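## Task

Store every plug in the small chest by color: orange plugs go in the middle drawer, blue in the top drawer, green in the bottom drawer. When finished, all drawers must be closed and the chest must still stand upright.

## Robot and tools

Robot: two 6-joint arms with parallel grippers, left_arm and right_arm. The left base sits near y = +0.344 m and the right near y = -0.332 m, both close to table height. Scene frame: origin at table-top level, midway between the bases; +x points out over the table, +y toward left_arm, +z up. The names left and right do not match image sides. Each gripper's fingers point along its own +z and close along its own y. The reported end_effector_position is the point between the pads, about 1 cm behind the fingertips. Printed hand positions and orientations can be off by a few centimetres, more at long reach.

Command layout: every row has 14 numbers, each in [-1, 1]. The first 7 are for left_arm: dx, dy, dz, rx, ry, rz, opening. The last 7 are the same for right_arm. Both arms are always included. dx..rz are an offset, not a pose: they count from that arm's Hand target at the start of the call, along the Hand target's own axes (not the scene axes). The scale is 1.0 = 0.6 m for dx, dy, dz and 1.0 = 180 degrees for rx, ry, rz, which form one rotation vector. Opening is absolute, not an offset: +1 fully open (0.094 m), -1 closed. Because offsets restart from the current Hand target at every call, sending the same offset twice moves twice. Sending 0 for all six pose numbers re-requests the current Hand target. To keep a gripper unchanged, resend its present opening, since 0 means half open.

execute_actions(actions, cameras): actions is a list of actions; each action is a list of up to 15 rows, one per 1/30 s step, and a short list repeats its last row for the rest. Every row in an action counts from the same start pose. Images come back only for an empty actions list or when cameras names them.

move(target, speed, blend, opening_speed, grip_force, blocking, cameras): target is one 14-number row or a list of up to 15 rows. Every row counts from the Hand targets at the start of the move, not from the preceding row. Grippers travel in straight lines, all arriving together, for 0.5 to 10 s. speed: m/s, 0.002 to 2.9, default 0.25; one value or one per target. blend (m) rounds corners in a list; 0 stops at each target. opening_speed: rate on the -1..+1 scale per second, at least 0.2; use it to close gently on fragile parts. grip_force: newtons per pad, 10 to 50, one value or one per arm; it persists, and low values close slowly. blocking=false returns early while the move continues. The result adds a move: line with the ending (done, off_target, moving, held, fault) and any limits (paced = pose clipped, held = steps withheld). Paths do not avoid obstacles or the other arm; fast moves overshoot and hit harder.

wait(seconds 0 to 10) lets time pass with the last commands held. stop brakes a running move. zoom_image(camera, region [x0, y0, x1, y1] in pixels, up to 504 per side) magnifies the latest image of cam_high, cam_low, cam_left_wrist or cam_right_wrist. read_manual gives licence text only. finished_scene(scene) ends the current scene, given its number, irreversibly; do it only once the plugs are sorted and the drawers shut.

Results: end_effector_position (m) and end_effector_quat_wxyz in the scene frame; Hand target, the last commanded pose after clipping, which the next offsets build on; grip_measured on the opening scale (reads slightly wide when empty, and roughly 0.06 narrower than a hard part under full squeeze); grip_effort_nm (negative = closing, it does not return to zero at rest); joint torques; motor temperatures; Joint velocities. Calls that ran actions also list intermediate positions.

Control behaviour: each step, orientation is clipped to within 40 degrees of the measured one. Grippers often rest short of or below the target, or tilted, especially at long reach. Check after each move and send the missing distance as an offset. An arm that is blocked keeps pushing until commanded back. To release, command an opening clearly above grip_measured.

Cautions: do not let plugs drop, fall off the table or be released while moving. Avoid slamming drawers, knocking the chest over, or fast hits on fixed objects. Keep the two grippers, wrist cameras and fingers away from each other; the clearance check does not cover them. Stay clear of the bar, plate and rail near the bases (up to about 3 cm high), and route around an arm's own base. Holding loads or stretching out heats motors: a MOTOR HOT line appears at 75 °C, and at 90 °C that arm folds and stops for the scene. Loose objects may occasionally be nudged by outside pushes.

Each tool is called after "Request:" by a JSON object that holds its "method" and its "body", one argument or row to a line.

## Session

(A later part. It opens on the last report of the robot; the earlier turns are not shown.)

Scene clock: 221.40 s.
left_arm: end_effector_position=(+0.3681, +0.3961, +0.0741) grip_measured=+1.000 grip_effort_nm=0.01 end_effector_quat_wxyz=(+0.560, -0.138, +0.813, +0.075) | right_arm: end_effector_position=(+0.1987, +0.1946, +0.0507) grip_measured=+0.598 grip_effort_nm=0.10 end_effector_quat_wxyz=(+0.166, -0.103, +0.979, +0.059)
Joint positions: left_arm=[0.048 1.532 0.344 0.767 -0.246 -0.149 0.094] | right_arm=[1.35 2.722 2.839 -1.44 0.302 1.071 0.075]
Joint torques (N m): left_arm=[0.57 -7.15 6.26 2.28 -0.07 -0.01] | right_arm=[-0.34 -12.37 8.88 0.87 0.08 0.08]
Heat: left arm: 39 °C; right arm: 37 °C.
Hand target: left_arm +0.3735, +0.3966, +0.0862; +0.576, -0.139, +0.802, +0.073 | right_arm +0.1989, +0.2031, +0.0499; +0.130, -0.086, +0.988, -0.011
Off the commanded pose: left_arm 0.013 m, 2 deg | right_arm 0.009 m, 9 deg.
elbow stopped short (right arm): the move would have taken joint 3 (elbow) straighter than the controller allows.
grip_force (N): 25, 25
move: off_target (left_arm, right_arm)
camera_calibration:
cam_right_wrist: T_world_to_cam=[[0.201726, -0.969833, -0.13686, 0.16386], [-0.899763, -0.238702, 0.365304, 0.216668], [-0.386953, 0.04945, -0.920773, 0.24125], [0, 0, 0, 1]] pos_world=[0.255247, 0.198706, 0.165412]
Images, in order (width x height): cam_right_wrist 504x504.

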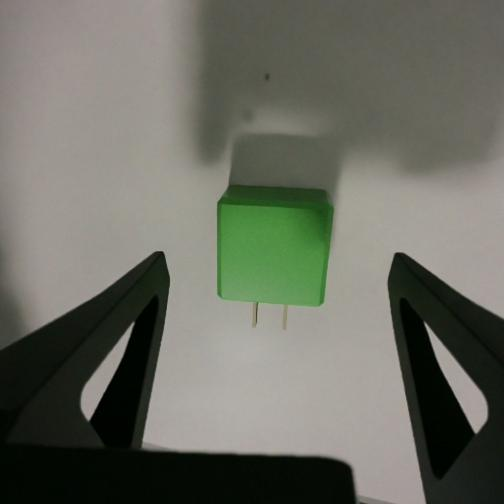

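Request:
{"method": "move", "body": {
  "target": [0,0,0,0,0,0,1,0.016,0.005,0.058,0,0,0,0.6],
  "speed": 0.1,
  "cameras": ["cam_right_wrist"]
}}

Scene clock: 223.20 s.
left_arm: end_effector_position=(+0.3681, +0.3961, +0.0741) grip_measured=+1.000 grip_effort_nm=0.01 end_effector_quat_wxyz=(+0.560, -0.138, +0.813, +0.075) | right_arm: end_effector_position=(+0.1974, +0.1965, +0.0164) grip_measured=+0.598 grip_effort_nm=0.10 end_effector_quat_wxyz=(+0.157, -0.101, +0.982, +0.041)
Joint positions: left_arm=[0.048 1.532 0.344 0.767 -0.246 -0.149 0.094] | right_arm=[1.35 2.788 2.839 -1.417 0.299 1.083 0.075]
Joint torques (N m): left_arm=[0.4 -7.32 6.26 2.27 -0.07 -0.02] | right_arm=[-0.46 -12.41 8.95 0.79 0.08 0.08]
Motor temperatures (°C): left_arm=[18 27 28 39 18 20 20] | right_arm=[19 38 33 24 16 20 20]
Heat: left arm: 39 °C; right arm: 38 °C.
Hand target: left_arm +0.3735, +0.3966, +0.0862; +0.576, -0.139, +0.802, +0.073 | right_arm +0.1982, +0.2044, +0.0136; +0.130, -0.086, +0.988, -0.012
Off the commanded pose: left_arm 0.013 m, 2 deg | right_arm 0.008 m, 7 deg.
elbow stopped short (right arm): the move would have taken joint 3 (elbow) straighter than the controller allows.
grip_force (N): 25, 25
move: off_target (left_arm, right_arm)
camera_calibration:
cam_right_wrist: T_world_to_cam=[[0.190643, -0.976088, -0.104443, 0.164127], [-0.896157, -0.216479, 0.387349, 0.223121], [-0.400696, 0.0197514, -0.915998, 0.217581], [0, 0, 0, 1]] pos_world=[0.255845, 0.204206, 0.13002]
Images, in order (width x height): cam_right_wrist 504x504.

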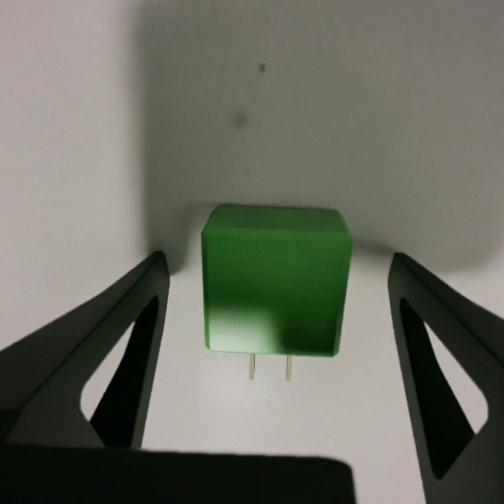

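Request:
{"method": "move", "body": {
  "target": [
    [0,0,0,0,0,0,1,0,0,0,0,0,0,0.6],
    [0,0,0,0,0,0,1,0,0,0,0,0,0,-0.4],
    [0,0,0,0,0,0,1,-0.055,-0.01,-0.21,0,0,0,-0.4],
    [0,0,0,0,0,0,1,-0.286,-0.538,-0.16,0.0116,-0.1386,0.0546,-0.4]
  ],
  "speed": [0.1,0.1,0.25,0.35],
  "opening_speed": 0.8,
  "cameras": ["cam_high","cam_low","cam_right_wrist"]
}}

Scene clock: 231.13 s.
left_arm: end_effector_position=(+0.3681, +0.3961, +0.0741) grip_measured=+1.000 grip_effort_nm=0.01 end_effector_quat_wxyz=(+0.560, -0.138, +0.813, +0.075) | right_arm: end_effector_position=(+0.3903, -0.0866, +0.1384) grip_measured=-0.112 grip_effort_nm=-0.56 end_effector_quat_wxyz=(+0.315, -0.005, +0.949, -0.026)
Joint positions: left_arm=[0.048 1.532 0.344 0.767 -0.246 -0.149 0.094] | right_arm=[0.785 1.8 1.557 -0.829 0.478 0.624 0.042]
Joint torques (N m): left_arm=[0.31 -7.46 6.06 2.32 -0.04 0.02] | right_arm=[-0.03 -13.57 6.98 1.35 0.19 -0.04]
Heat: left arm: 39 °C; right arm: 39 °C.
Hand target: left_arm +0.3735, +0.3966, +0.0862; +0.576, -0.139, +0.802, +0.073 | right_arm +0.3906, -0.0838, +0.1647; +0.342, +0.000, +0.940, +0.001
Off the commanded pose: left_arm 0.013 m, 2 deg | right_arm 0.026 m, 4 deg.
elbow stopped short (right arm): the move would have taken joint 3 (elbow) straighter than the controller allows.
grip_force (N): 25, 25
move: off_target (left_arm, right_arm); target 2's new opening was sent with right_arm's hand 0.008 m and 7 deg from that target
camera_calibration:
cam_right_wrist: T_world_to_cam=[[-0.00885718, -0.999932, -0.0075886, -0.0738118], [-0.996742, 0.00822001, 0.0802345, 0.388674], [-0.0801666, 0.00827453, -0.996747, 0.297282], [0, 0, 0, 1]] pos_world=[0.410586, -0.0794616, 0.26457]
Images, in order (width x height): cam_high 504x504, cam_low 504x504, cam_right_wrist 504x504.

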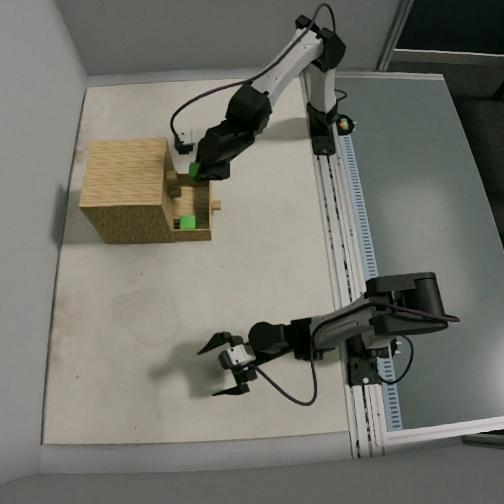

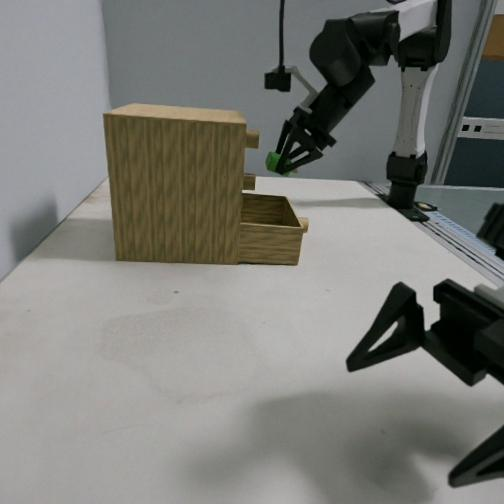

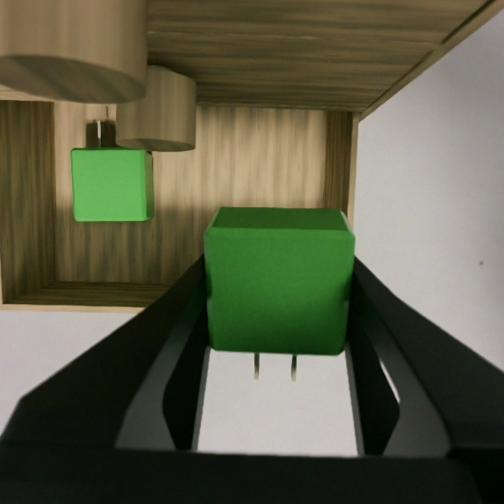

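Request:
{"method": "move", "body": {
  "target": [
    [0,0,0,0,0,0,1,-0.019,0.011,0.053,0,-0.0556,0,-0.4],
    [0,0,0,0,0,0,1,0.043,0.011,0.127,0,-0.0556,0,-0.4]
  ],
  "speed": 0.06,
  "cameras": ["cam_high","cam_low","cam_right_wrist"]
}}

Scene clock: 237.97 s.
left_arm: end_effector_position=(+0.3681, +0.3961, +0.0741) grip_measured=+1.000 grip_effort_nm=0.01 end_effector_quat_wxyz=(+0.560, -0.138, +0.813, +0.075) | right_arm: end_effector_position=(+0.4151, -0.0781, +0.0920) grip_measured=-0.112 grip_effort_nm=-0.56 end_effector_quat_wxyz=(+0.415, -0.002, +0.910, +0.002)
Joint positions: left_arm=[0.048 1.532 0.344 0.767 -0.246 -0.149 0.094] | right_arm=[0.785 1.797 1.223 -0.26 0.557 0.533 0.042]
Joint torques (N m): left_arm=[0.73 -7.27 6.04 2.26 -0.07 0] | right_arm=[-0.55 -7.28 7.02 1.73 0.3 -0.05]
Heat: left arm: 39 °C; right arm: 40 °C.
Hand target: left_arm +0.3735, +0.3966, +0.0862; +0.576, -0.139, +0.802, +0.073 | right_arm +0.4197, -0.0772, +0.0895; +0.422, +0.000, +0.906, +0.000
Off the commanded pose: left_arm 0.013 m, 2 deg | right_arm 0.005 m, 1 deg.
grip_force (N): 25, 25
move: off_target (left_arm)
camera_calibration:
cam_right_wrist: T_world_to_cam=[[0.0167469, -0.99807, -0.0598061, -0.0712065], [-0.990836, -0.00854795, -0.134802, 0.433061], [0.13403, 0.0615156, -0.989066, 0.167514], [0, 0, 0, 1]] pos_world=[0.407833, -0.077672, 0.219801]
Images, in order (width x height): cam_high 504x504, cam_low 504x504, cam_right_wrist 504x504.

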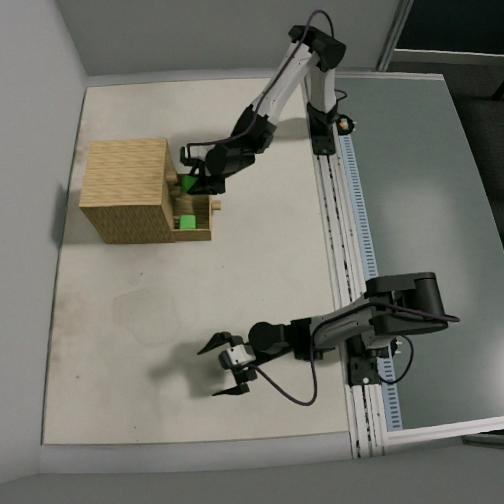

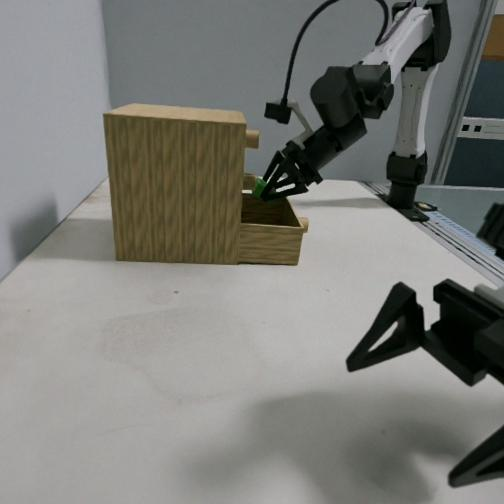

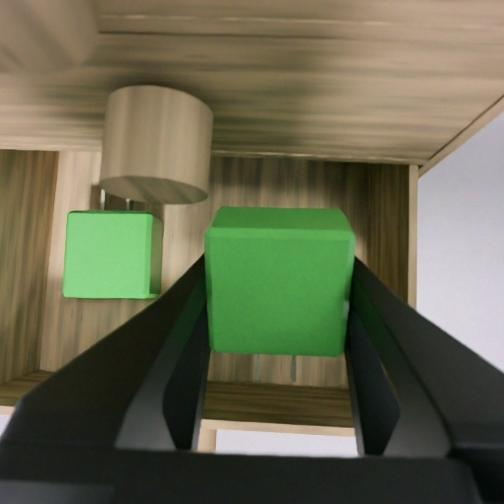

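Request:
{"method": "move", "body": {
  "target": [
    [0,0,0,0,0,0,1,0.033,0,0.028,0,0,0,-0.4],
    [0,0,0,0,0,0,1,0.033,0,0.028,0,0,0,0.05]
  ],
  "speed": 0.06,
  "opening_speed": 0.5,
  "cameras": ["cam_low","cam_right_wrist"]
}}

Scene clock: 240.80 s.
left_arm: end_effector_position=(+0.3681, +0.3961, +0.0741) grip_measured=+1.000 grip_effort_nm=0.01 end_effector_quat_wxyz=(+0.560, -0.138, +0.813, +0.075) | right_arm: end_effector_position=(+0.4168, -0.0765, +0.0671) grip_measured=+0.048 grip_effort_nm=0.10 end_effector_quat_wxyz=(+0.418, -0.001, +0.908, +0.003)
Joint positions: left_arm=[0.048 1.532 0.344 0.767 -0.246 -0.149 0.094] | right_arm=[0.784 1.841 1.167 -0.15 0.557 0.531 0.049]
Joint torques (N m): left_arm=[0.47 -7.41 6.15 2.34 -0.03 -0.01] | right_arm=[-0.59 -7.61 6.72 1.65 0.28 -0.05]
Heat: left arm: 39 °C; right arm: 40 °C.
Hand target: left_arm +0.3735, +0.3966, +0.0862; +0.576, -0.139, +0.802, +0.073 | right_arm +0.4198, -0.0771, +0.0635; +0.422, +0.000, +0.906, +0.000
Off the commanded pose: left_arm 0.013 m, 2 deg | right_arm 0.005 m, 1 deg.
grip_force (N): 25, 25
move: off_target (left_arm)
camera_calibration:
cam_right_wrist: T_world_to_cam=[[0.0169442, -0.997821, -0.0637632, -0.0709092], [-0.989902, -0.00776509, -0.141538, 0.431482], [0.140734, 0.0655176, -0.987877, 0.139948], [0, 0, 0, 1]] pos_world=[0.408631, -0.0765733, 0.194801]
Images, in order (width x height): cam_low 504x504, cam_right_wrist 504x504.

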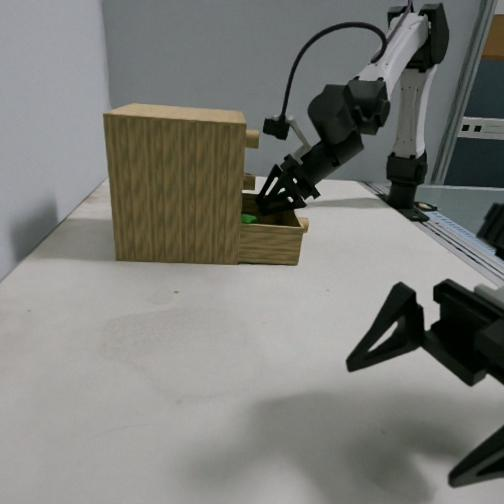

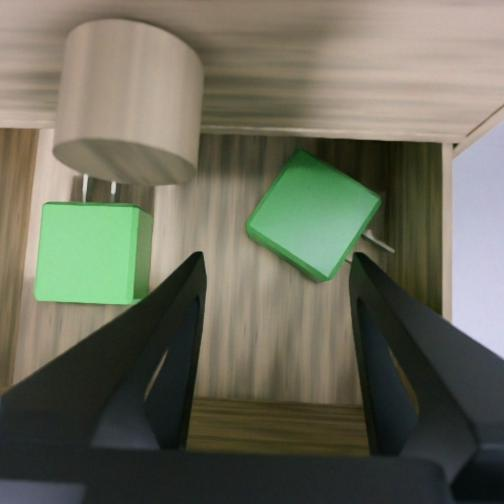

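Request:
{"method": "move", "body": {
  "target": [
    [0,0,0,0,0,0,1,0,0,-0.2,0,0,0,0.05],
    [0,0,0,0,0,0,1,0.067,0.058,-0.227,0,-0.111,0,0.05],
    [0,0,0,0,0,0,1,0.159,0.062,-0.149,0,-0.111,0,0.2]
  ],
  "speed": 0.2,
  "grip_force": 50,
  "cameras": ["cam_high","cam_right_wrist"]
}}

Scene clock: 246.70 s.
left_arm: end_effector_position=(+0.3681, +0.3961, +0.0741) grip_measured=+1.000 grip_effort_nm=0.01 end_effector_quat_wxyz=(+0.560, -0.138, +0.813, +0.075) | right_arm: end_effector_position=(+0.2899, -0.0382, +0.0514) grip_measured=+0.198 grip_effort_nm=0.10 end_effector_quat_wxyz=(+0.570, -0.001, +0.821, +0.003)
Joint positions: left_arm=[0.048 1.532 0.344 0.767 -0.246 -0.149 0.094] | right_arm=[1.229 1.828 0.763 0.333 1.078 0.678 0.056]
Joint torques (N m): left_arm=[0.53 -7.42 6.26 2.35 -0.05 -0.03] | right_arm=[-0.4 -6.31 4.83 1.55 0.38 -0.03]
Heat: left arm: 39 °C; right arm: 38 °C.
Hand target: left_arm +0.3735, +0.3966, +0.0862; +0.576, -0.139, +0.802, +0.073 | right_arm +0.2900, -0.0400, +0.0482; +0.573, +0.000, +0.819, +0.000
Off the commanded pose: left_arm 0.013 m, 2 deg | right_arm 0.004 m, 1 deg.
move: off_target (left_arm)
camera_calibration:
cam_right_wrist: T_world_to_cam=[[0.0363036, -0.997783, -0.0557782, -0.0375441], [-0.880716, -0.00556821, -0.473613, 0.289457], [0.472252, 0.0663186, -0.878965, 0.038073], [0, 0, 0, 1]] pos_world=[0.238312, -0.0383741, 0.168461]
Images, in order (width x height): cam_high 504x504, cam_right_wrist 504x504.

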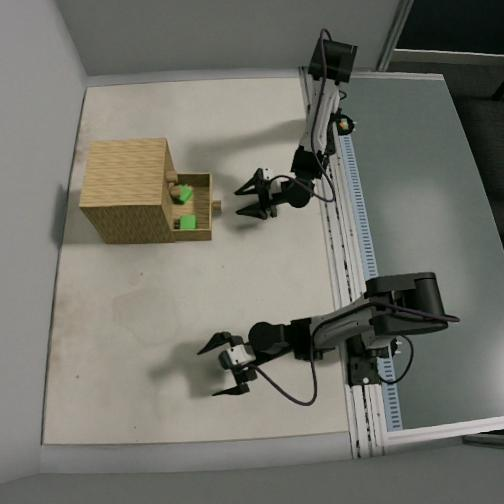

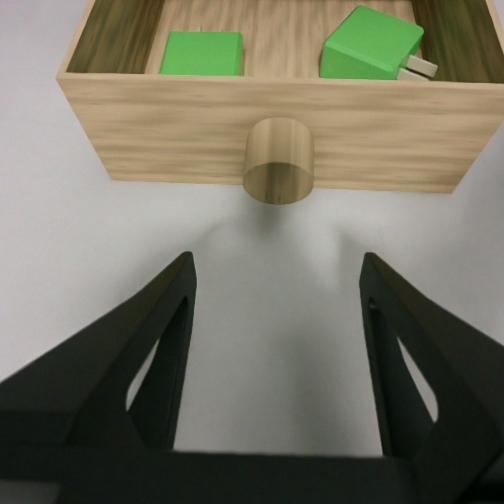

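Request:
{"method": "move", "body": {
  "target": [
    [0,0,0,0,0,0,1,-0.032,-0.003,0.116,0,0,0,0.2],
    [0,0,0,0,0,0,1,-0.032,-0.003,0.116,0,0,0,-0.6],
    [0,0,0,0,0,0,1,-0.101,-0.003,0.292,0,0,0,-0.6]
  ],
  "speed": [0.1,0.1,0.06],
  "opening_speed": 0.8,
  "cameras": ["cam_high","cam_low","cam_right_wrist"]
}}

Scene clock: 252.30 s.
left_arm: end_effector_position=(+0.3681, +0.3961, +0.0741) grip_measured=+1.000 grip_effort_nm=0.01 end_effector_quat_wxyz=(+0.560, -0.138, +0.813, +0.075) | right_arm: end_effector_position=(+0.4582, -0.0392, +0.0399) grip_measured=-0.599 grip_effort_nm=-0.07 end_effector_quat_wxyz=(+0.564, -0.015, +0.826, -0.003)
Joint positions: left_arm=[0.048 1.532 0.344 0.767 -0.246 -0.149 0.094] | right_arm=[0.827 2.118 1.112 0.546 0.729 0.299 0.019]
Joint torques (N m): left_arm=[0.64 -7.28 6.39 2.31 0.01 0] | right_arm=[-2.62 -8.17 9.81 1.85 0.06 -0.04]
Heat: left arm: 39 °C; right arm: 38 °C.
Hand target: left_arm +0.3735, +0.3966, +0.0862; +0.576, -0.139, +0.802, +0.073 | right_arm +0.4753, -0.0417, +0.0448; +0.573, +0.000, +0.820, +0.000
Off the commanded pose: left_arm 0.013 m, 2 deg | right_arm 0.018 m, 2 deg.
move: off_target (left_arm, right_arm); target 2's new opening was sent with right_arm's hand 0.012 m and 2 deg from that target
camera_calibration:
cam_right_wrist: T_world_to_cam=[[0.0510784, -0.998262, -0.0293933, -0.0530225], [-0.887847, -0.0319128, -0.459031, 0.433865], [0.457295, 0.0495433, -0.887934, -0.0448534], [0, 0, 0, 1]] pos_world=[0.408426, -0.0368623, 0.157772]
Images, in order (width x height): cam_high 504x504, cam_low 504x504, cam_right_wrist 504x504.

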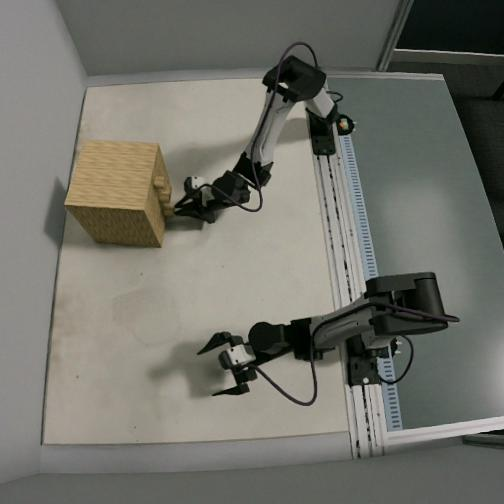

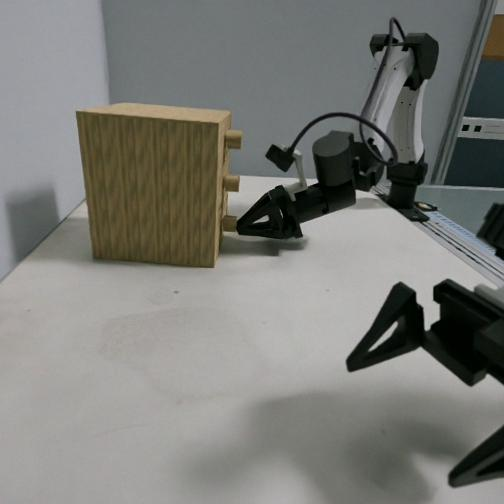

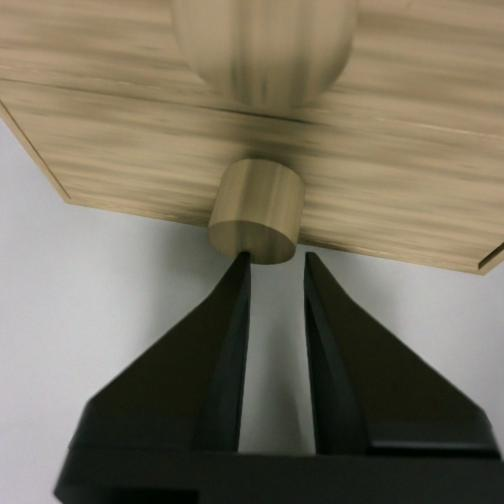

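Request:
{"method": "move", "body": {
  "target": [
    [0,0,0,0,0,0,1,0.0285,0,-0.078,0,0,0,-0.6],
    [0,0,0,0,0,0,1,-0.03,0,-0.27,0,0,0,-0.6]
  ],
  "speed": 0.15,
  "cameras": ["cam_high","cam_low","cam_right_wrist"]
}}

Request:
{"method": "zoom_image", "body": {
  "camera": "cam_high",
  "region": [50, 120, 220, 260]
}}

Request:
{"method": "zoom_image", "body": {
  "camera": "cam_low",
  "region": [60, 80, 280, 290]
}}

Scene clock: 255.63 s.
left_arm: end_effector_position=(+0.3681, +0.3961, +0.0741) grip_measured=+1.000 grip_effort_nm=0.01 end_effector_quat_wxyz=(+0.560, -0.138, +0.813, +0.075) | right_arm: end_effector_position=(+0.3302, -0.0413, +0.0997) grip_measured=-0.599 grip_effort_nm=-0.07 end_effector_quat_wxyz=(+0.562, -0.016, +0.827, -0.014)
Joint positions: left_arm=[0.048 1.532 0.344 0.767 -0.246 -0.149 0.094] | right_arm=[1.114 1.729 0.89 0.185 0.988 0.528 0.019]
Joint torques (N m): left_arm=[0.55 -7.13 6.35 2.29 -0.05 0.05] | right_arm=[0.09 -10.8 6.87 1.44 0.38 0.11]
Heat: left arm: 40 °C; right arm: 38 °C.
Hand target: left_arm +0.3735, +0.3966, +0.0862; +0.576, -0.139, +0.802, +0.073 | right_arm +0.3293, -0.0417, +0.1174; +0.573, +0.000, +0.819, +0.000
Off the commanded pose: left_arm 0.013 m, 2 deg | right_arm 0.018 m, 3 deg.
move: off_target (left_arm, right_arm)
camera_calibration:
cam_right_wrist: T_world_to_cam=[[0.0416914, -0.999082, -0.0098567, -0.0457892], [-0.889859, -0.032644, -0.455066, 0.347857], [0.454327, 0.0277434, -0.890403, 0.0671987], [0, 0, 0, 1]] pos_world=[0.280923, -0.036256, 0.217681]
Images, in order (width x height): cam_high 504x504, cam_low 504x504, cam_right_wrist 504x504.

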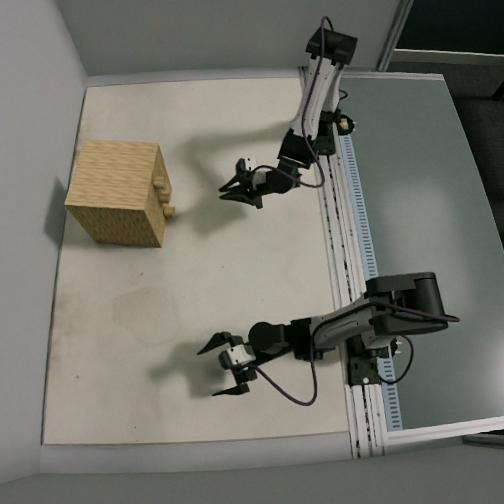

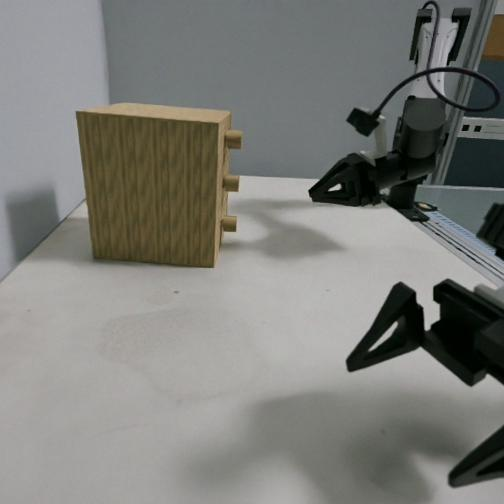

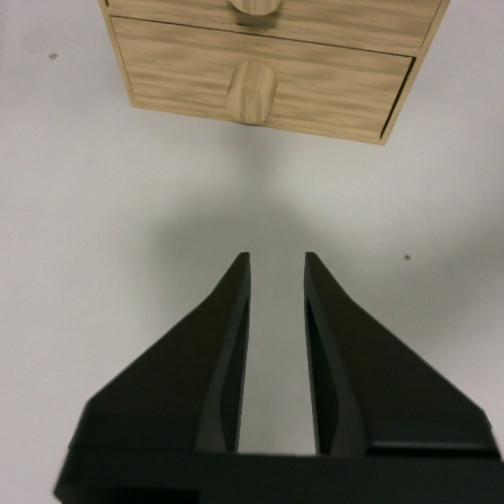

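Scaled by 2.965 from the camera's 504x504 image, which has a finer 720x720 frame.

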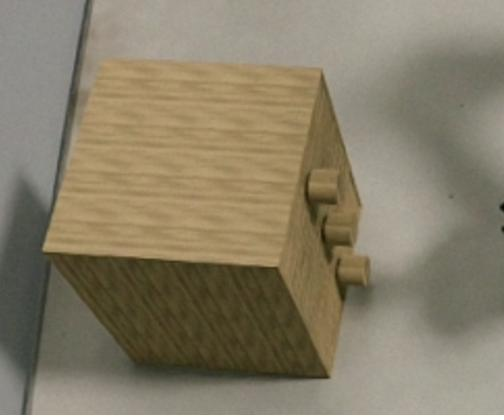

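Scaled by 2.291 from the camera's 504x504 image, which has a finer 720x720 frame.

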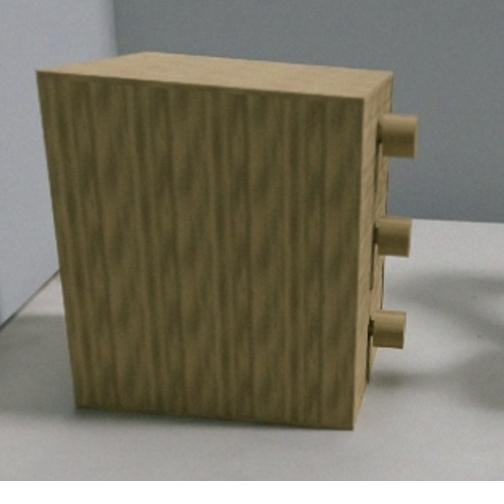

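Request:
{"method": "move", "body": {
  "target": [0,0,0,0,0,0,1,-0.2,0,-0.19,0,0,0,-0.6],
  "cameras": ["cam_high","cam_right_wrist"]
}}

Request:
{"method": "zoom_image", "body": {
  "camera": "cam_right_wrist",
  "region": [60, 0, 450, 260]
}}

Scene clock: 258.17 s.
left_arm: end_effector_position=(+0.3681, +0.3961, +0.0741) grip_measured=+1.000 grip_effort_nm=0.01 end_effector_quat_wxyz=(+0.560, -0.138, +0.813, +0.075) | right_arm: end_effector_position=(+0.2630, -0.0468, +0.2597) grip_measured=-0.599 grip_effort_nm=-0.07 end_effector_quat_wxyz=(+0.567, -0.010, +0.824, -0.008)
Joint positions: left_arm=[0.048 1.532 0.344 0.767 -0.246 -0.149 0.094] | right_arm=[1.325 1.487 1.344 -0.757 1.144 0.833 0.019]
Joint torques (N m): left_arm=[0.54 -7.28 6.23 2.29 -0.06 0] | right_arm=[0.18 -4.79 10.28 1.14 0.49 0.1]
Heat: left arm: 40 °C; right arm: 38 °C.
Hand target: left_arm +0.3735, +0.3966, +0.0862; +0.576, -0.139, +0.802, +0.073 | right_arm +0.2635, -0.0419, +0.2691; +0.573, +0.000, +0.820, +0.000
Off the commanded pose: left_arm 0.013 m, 2 deg | right_arm 0.011 m, 2 deg.
move: off_target (left_arm, right_arm)
camera_calibration:
cam_right_wrist: T_world_to_cam=[[0.0390997, -0.998883, -0.0265464, -0.0418109], [-0.885051, -0.0222872, -0.464959, 0.362489], [0.463848, 0.0416747, -0.884934, 0.237014], [0, 0, 0, 1]] pos_world=[0.212517, -0.0435628, 0.377174]
Images, in order (width x height): cam_high 504x504, cam_right_wrist 504x504.

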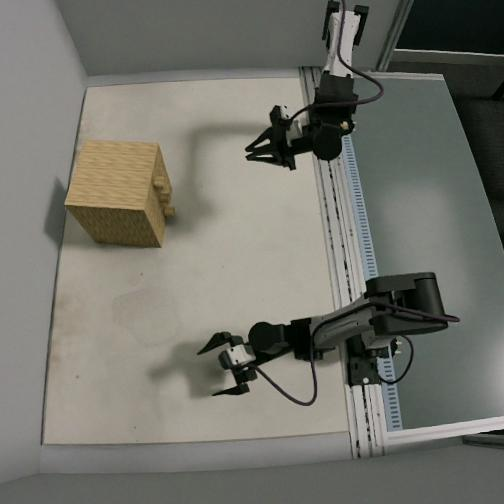

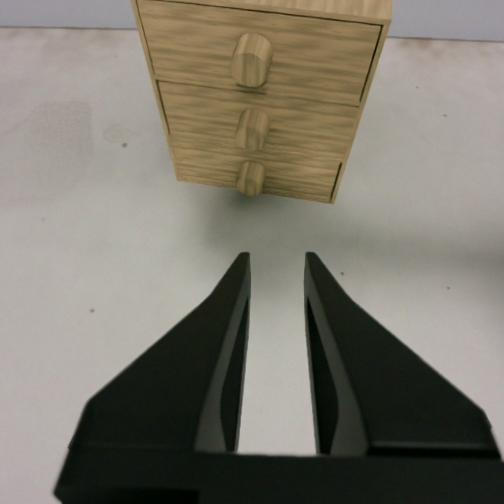

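Scaled by 1.292 from the camera's 504x504 image, which has a finer 720x720 frame.

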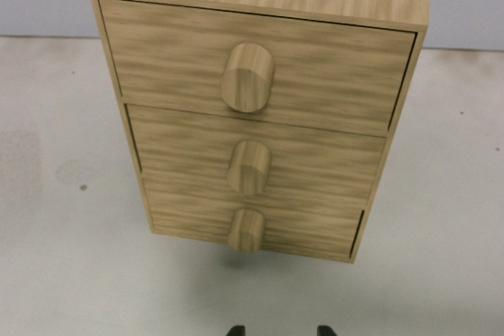

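Request:
{"method": "zoom_image", "body": {
  "camera": "cam_high",
  "region": [140, 130, 190, 255]
}}

Request:
{"method": "zoom_image", "body": {
  "camera": "cam_right_wrist",
  "region": [130, 0, 400, 215]
}}

Scaled by 4.032 from the camera's 504x504 image, which has a finer 720x720 frame.

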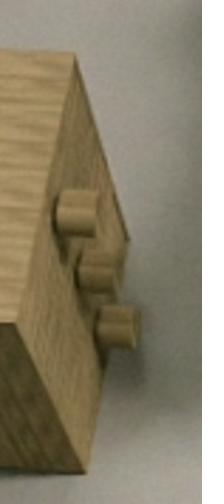

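Scaled by 1.867 from the camera's 504x504 image, which has a finer 720x720 frame.

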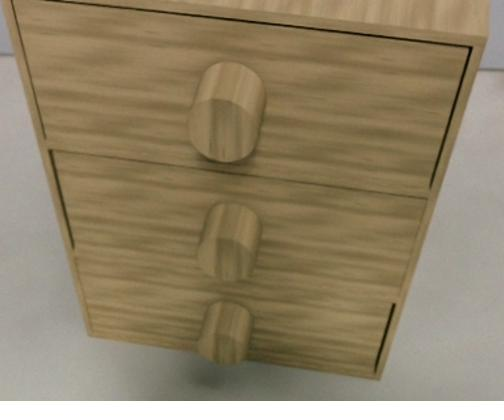

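Request:
{"method": "finished_scene", "body": {
  "scene": 1
}}

The scene is finished: the task was done.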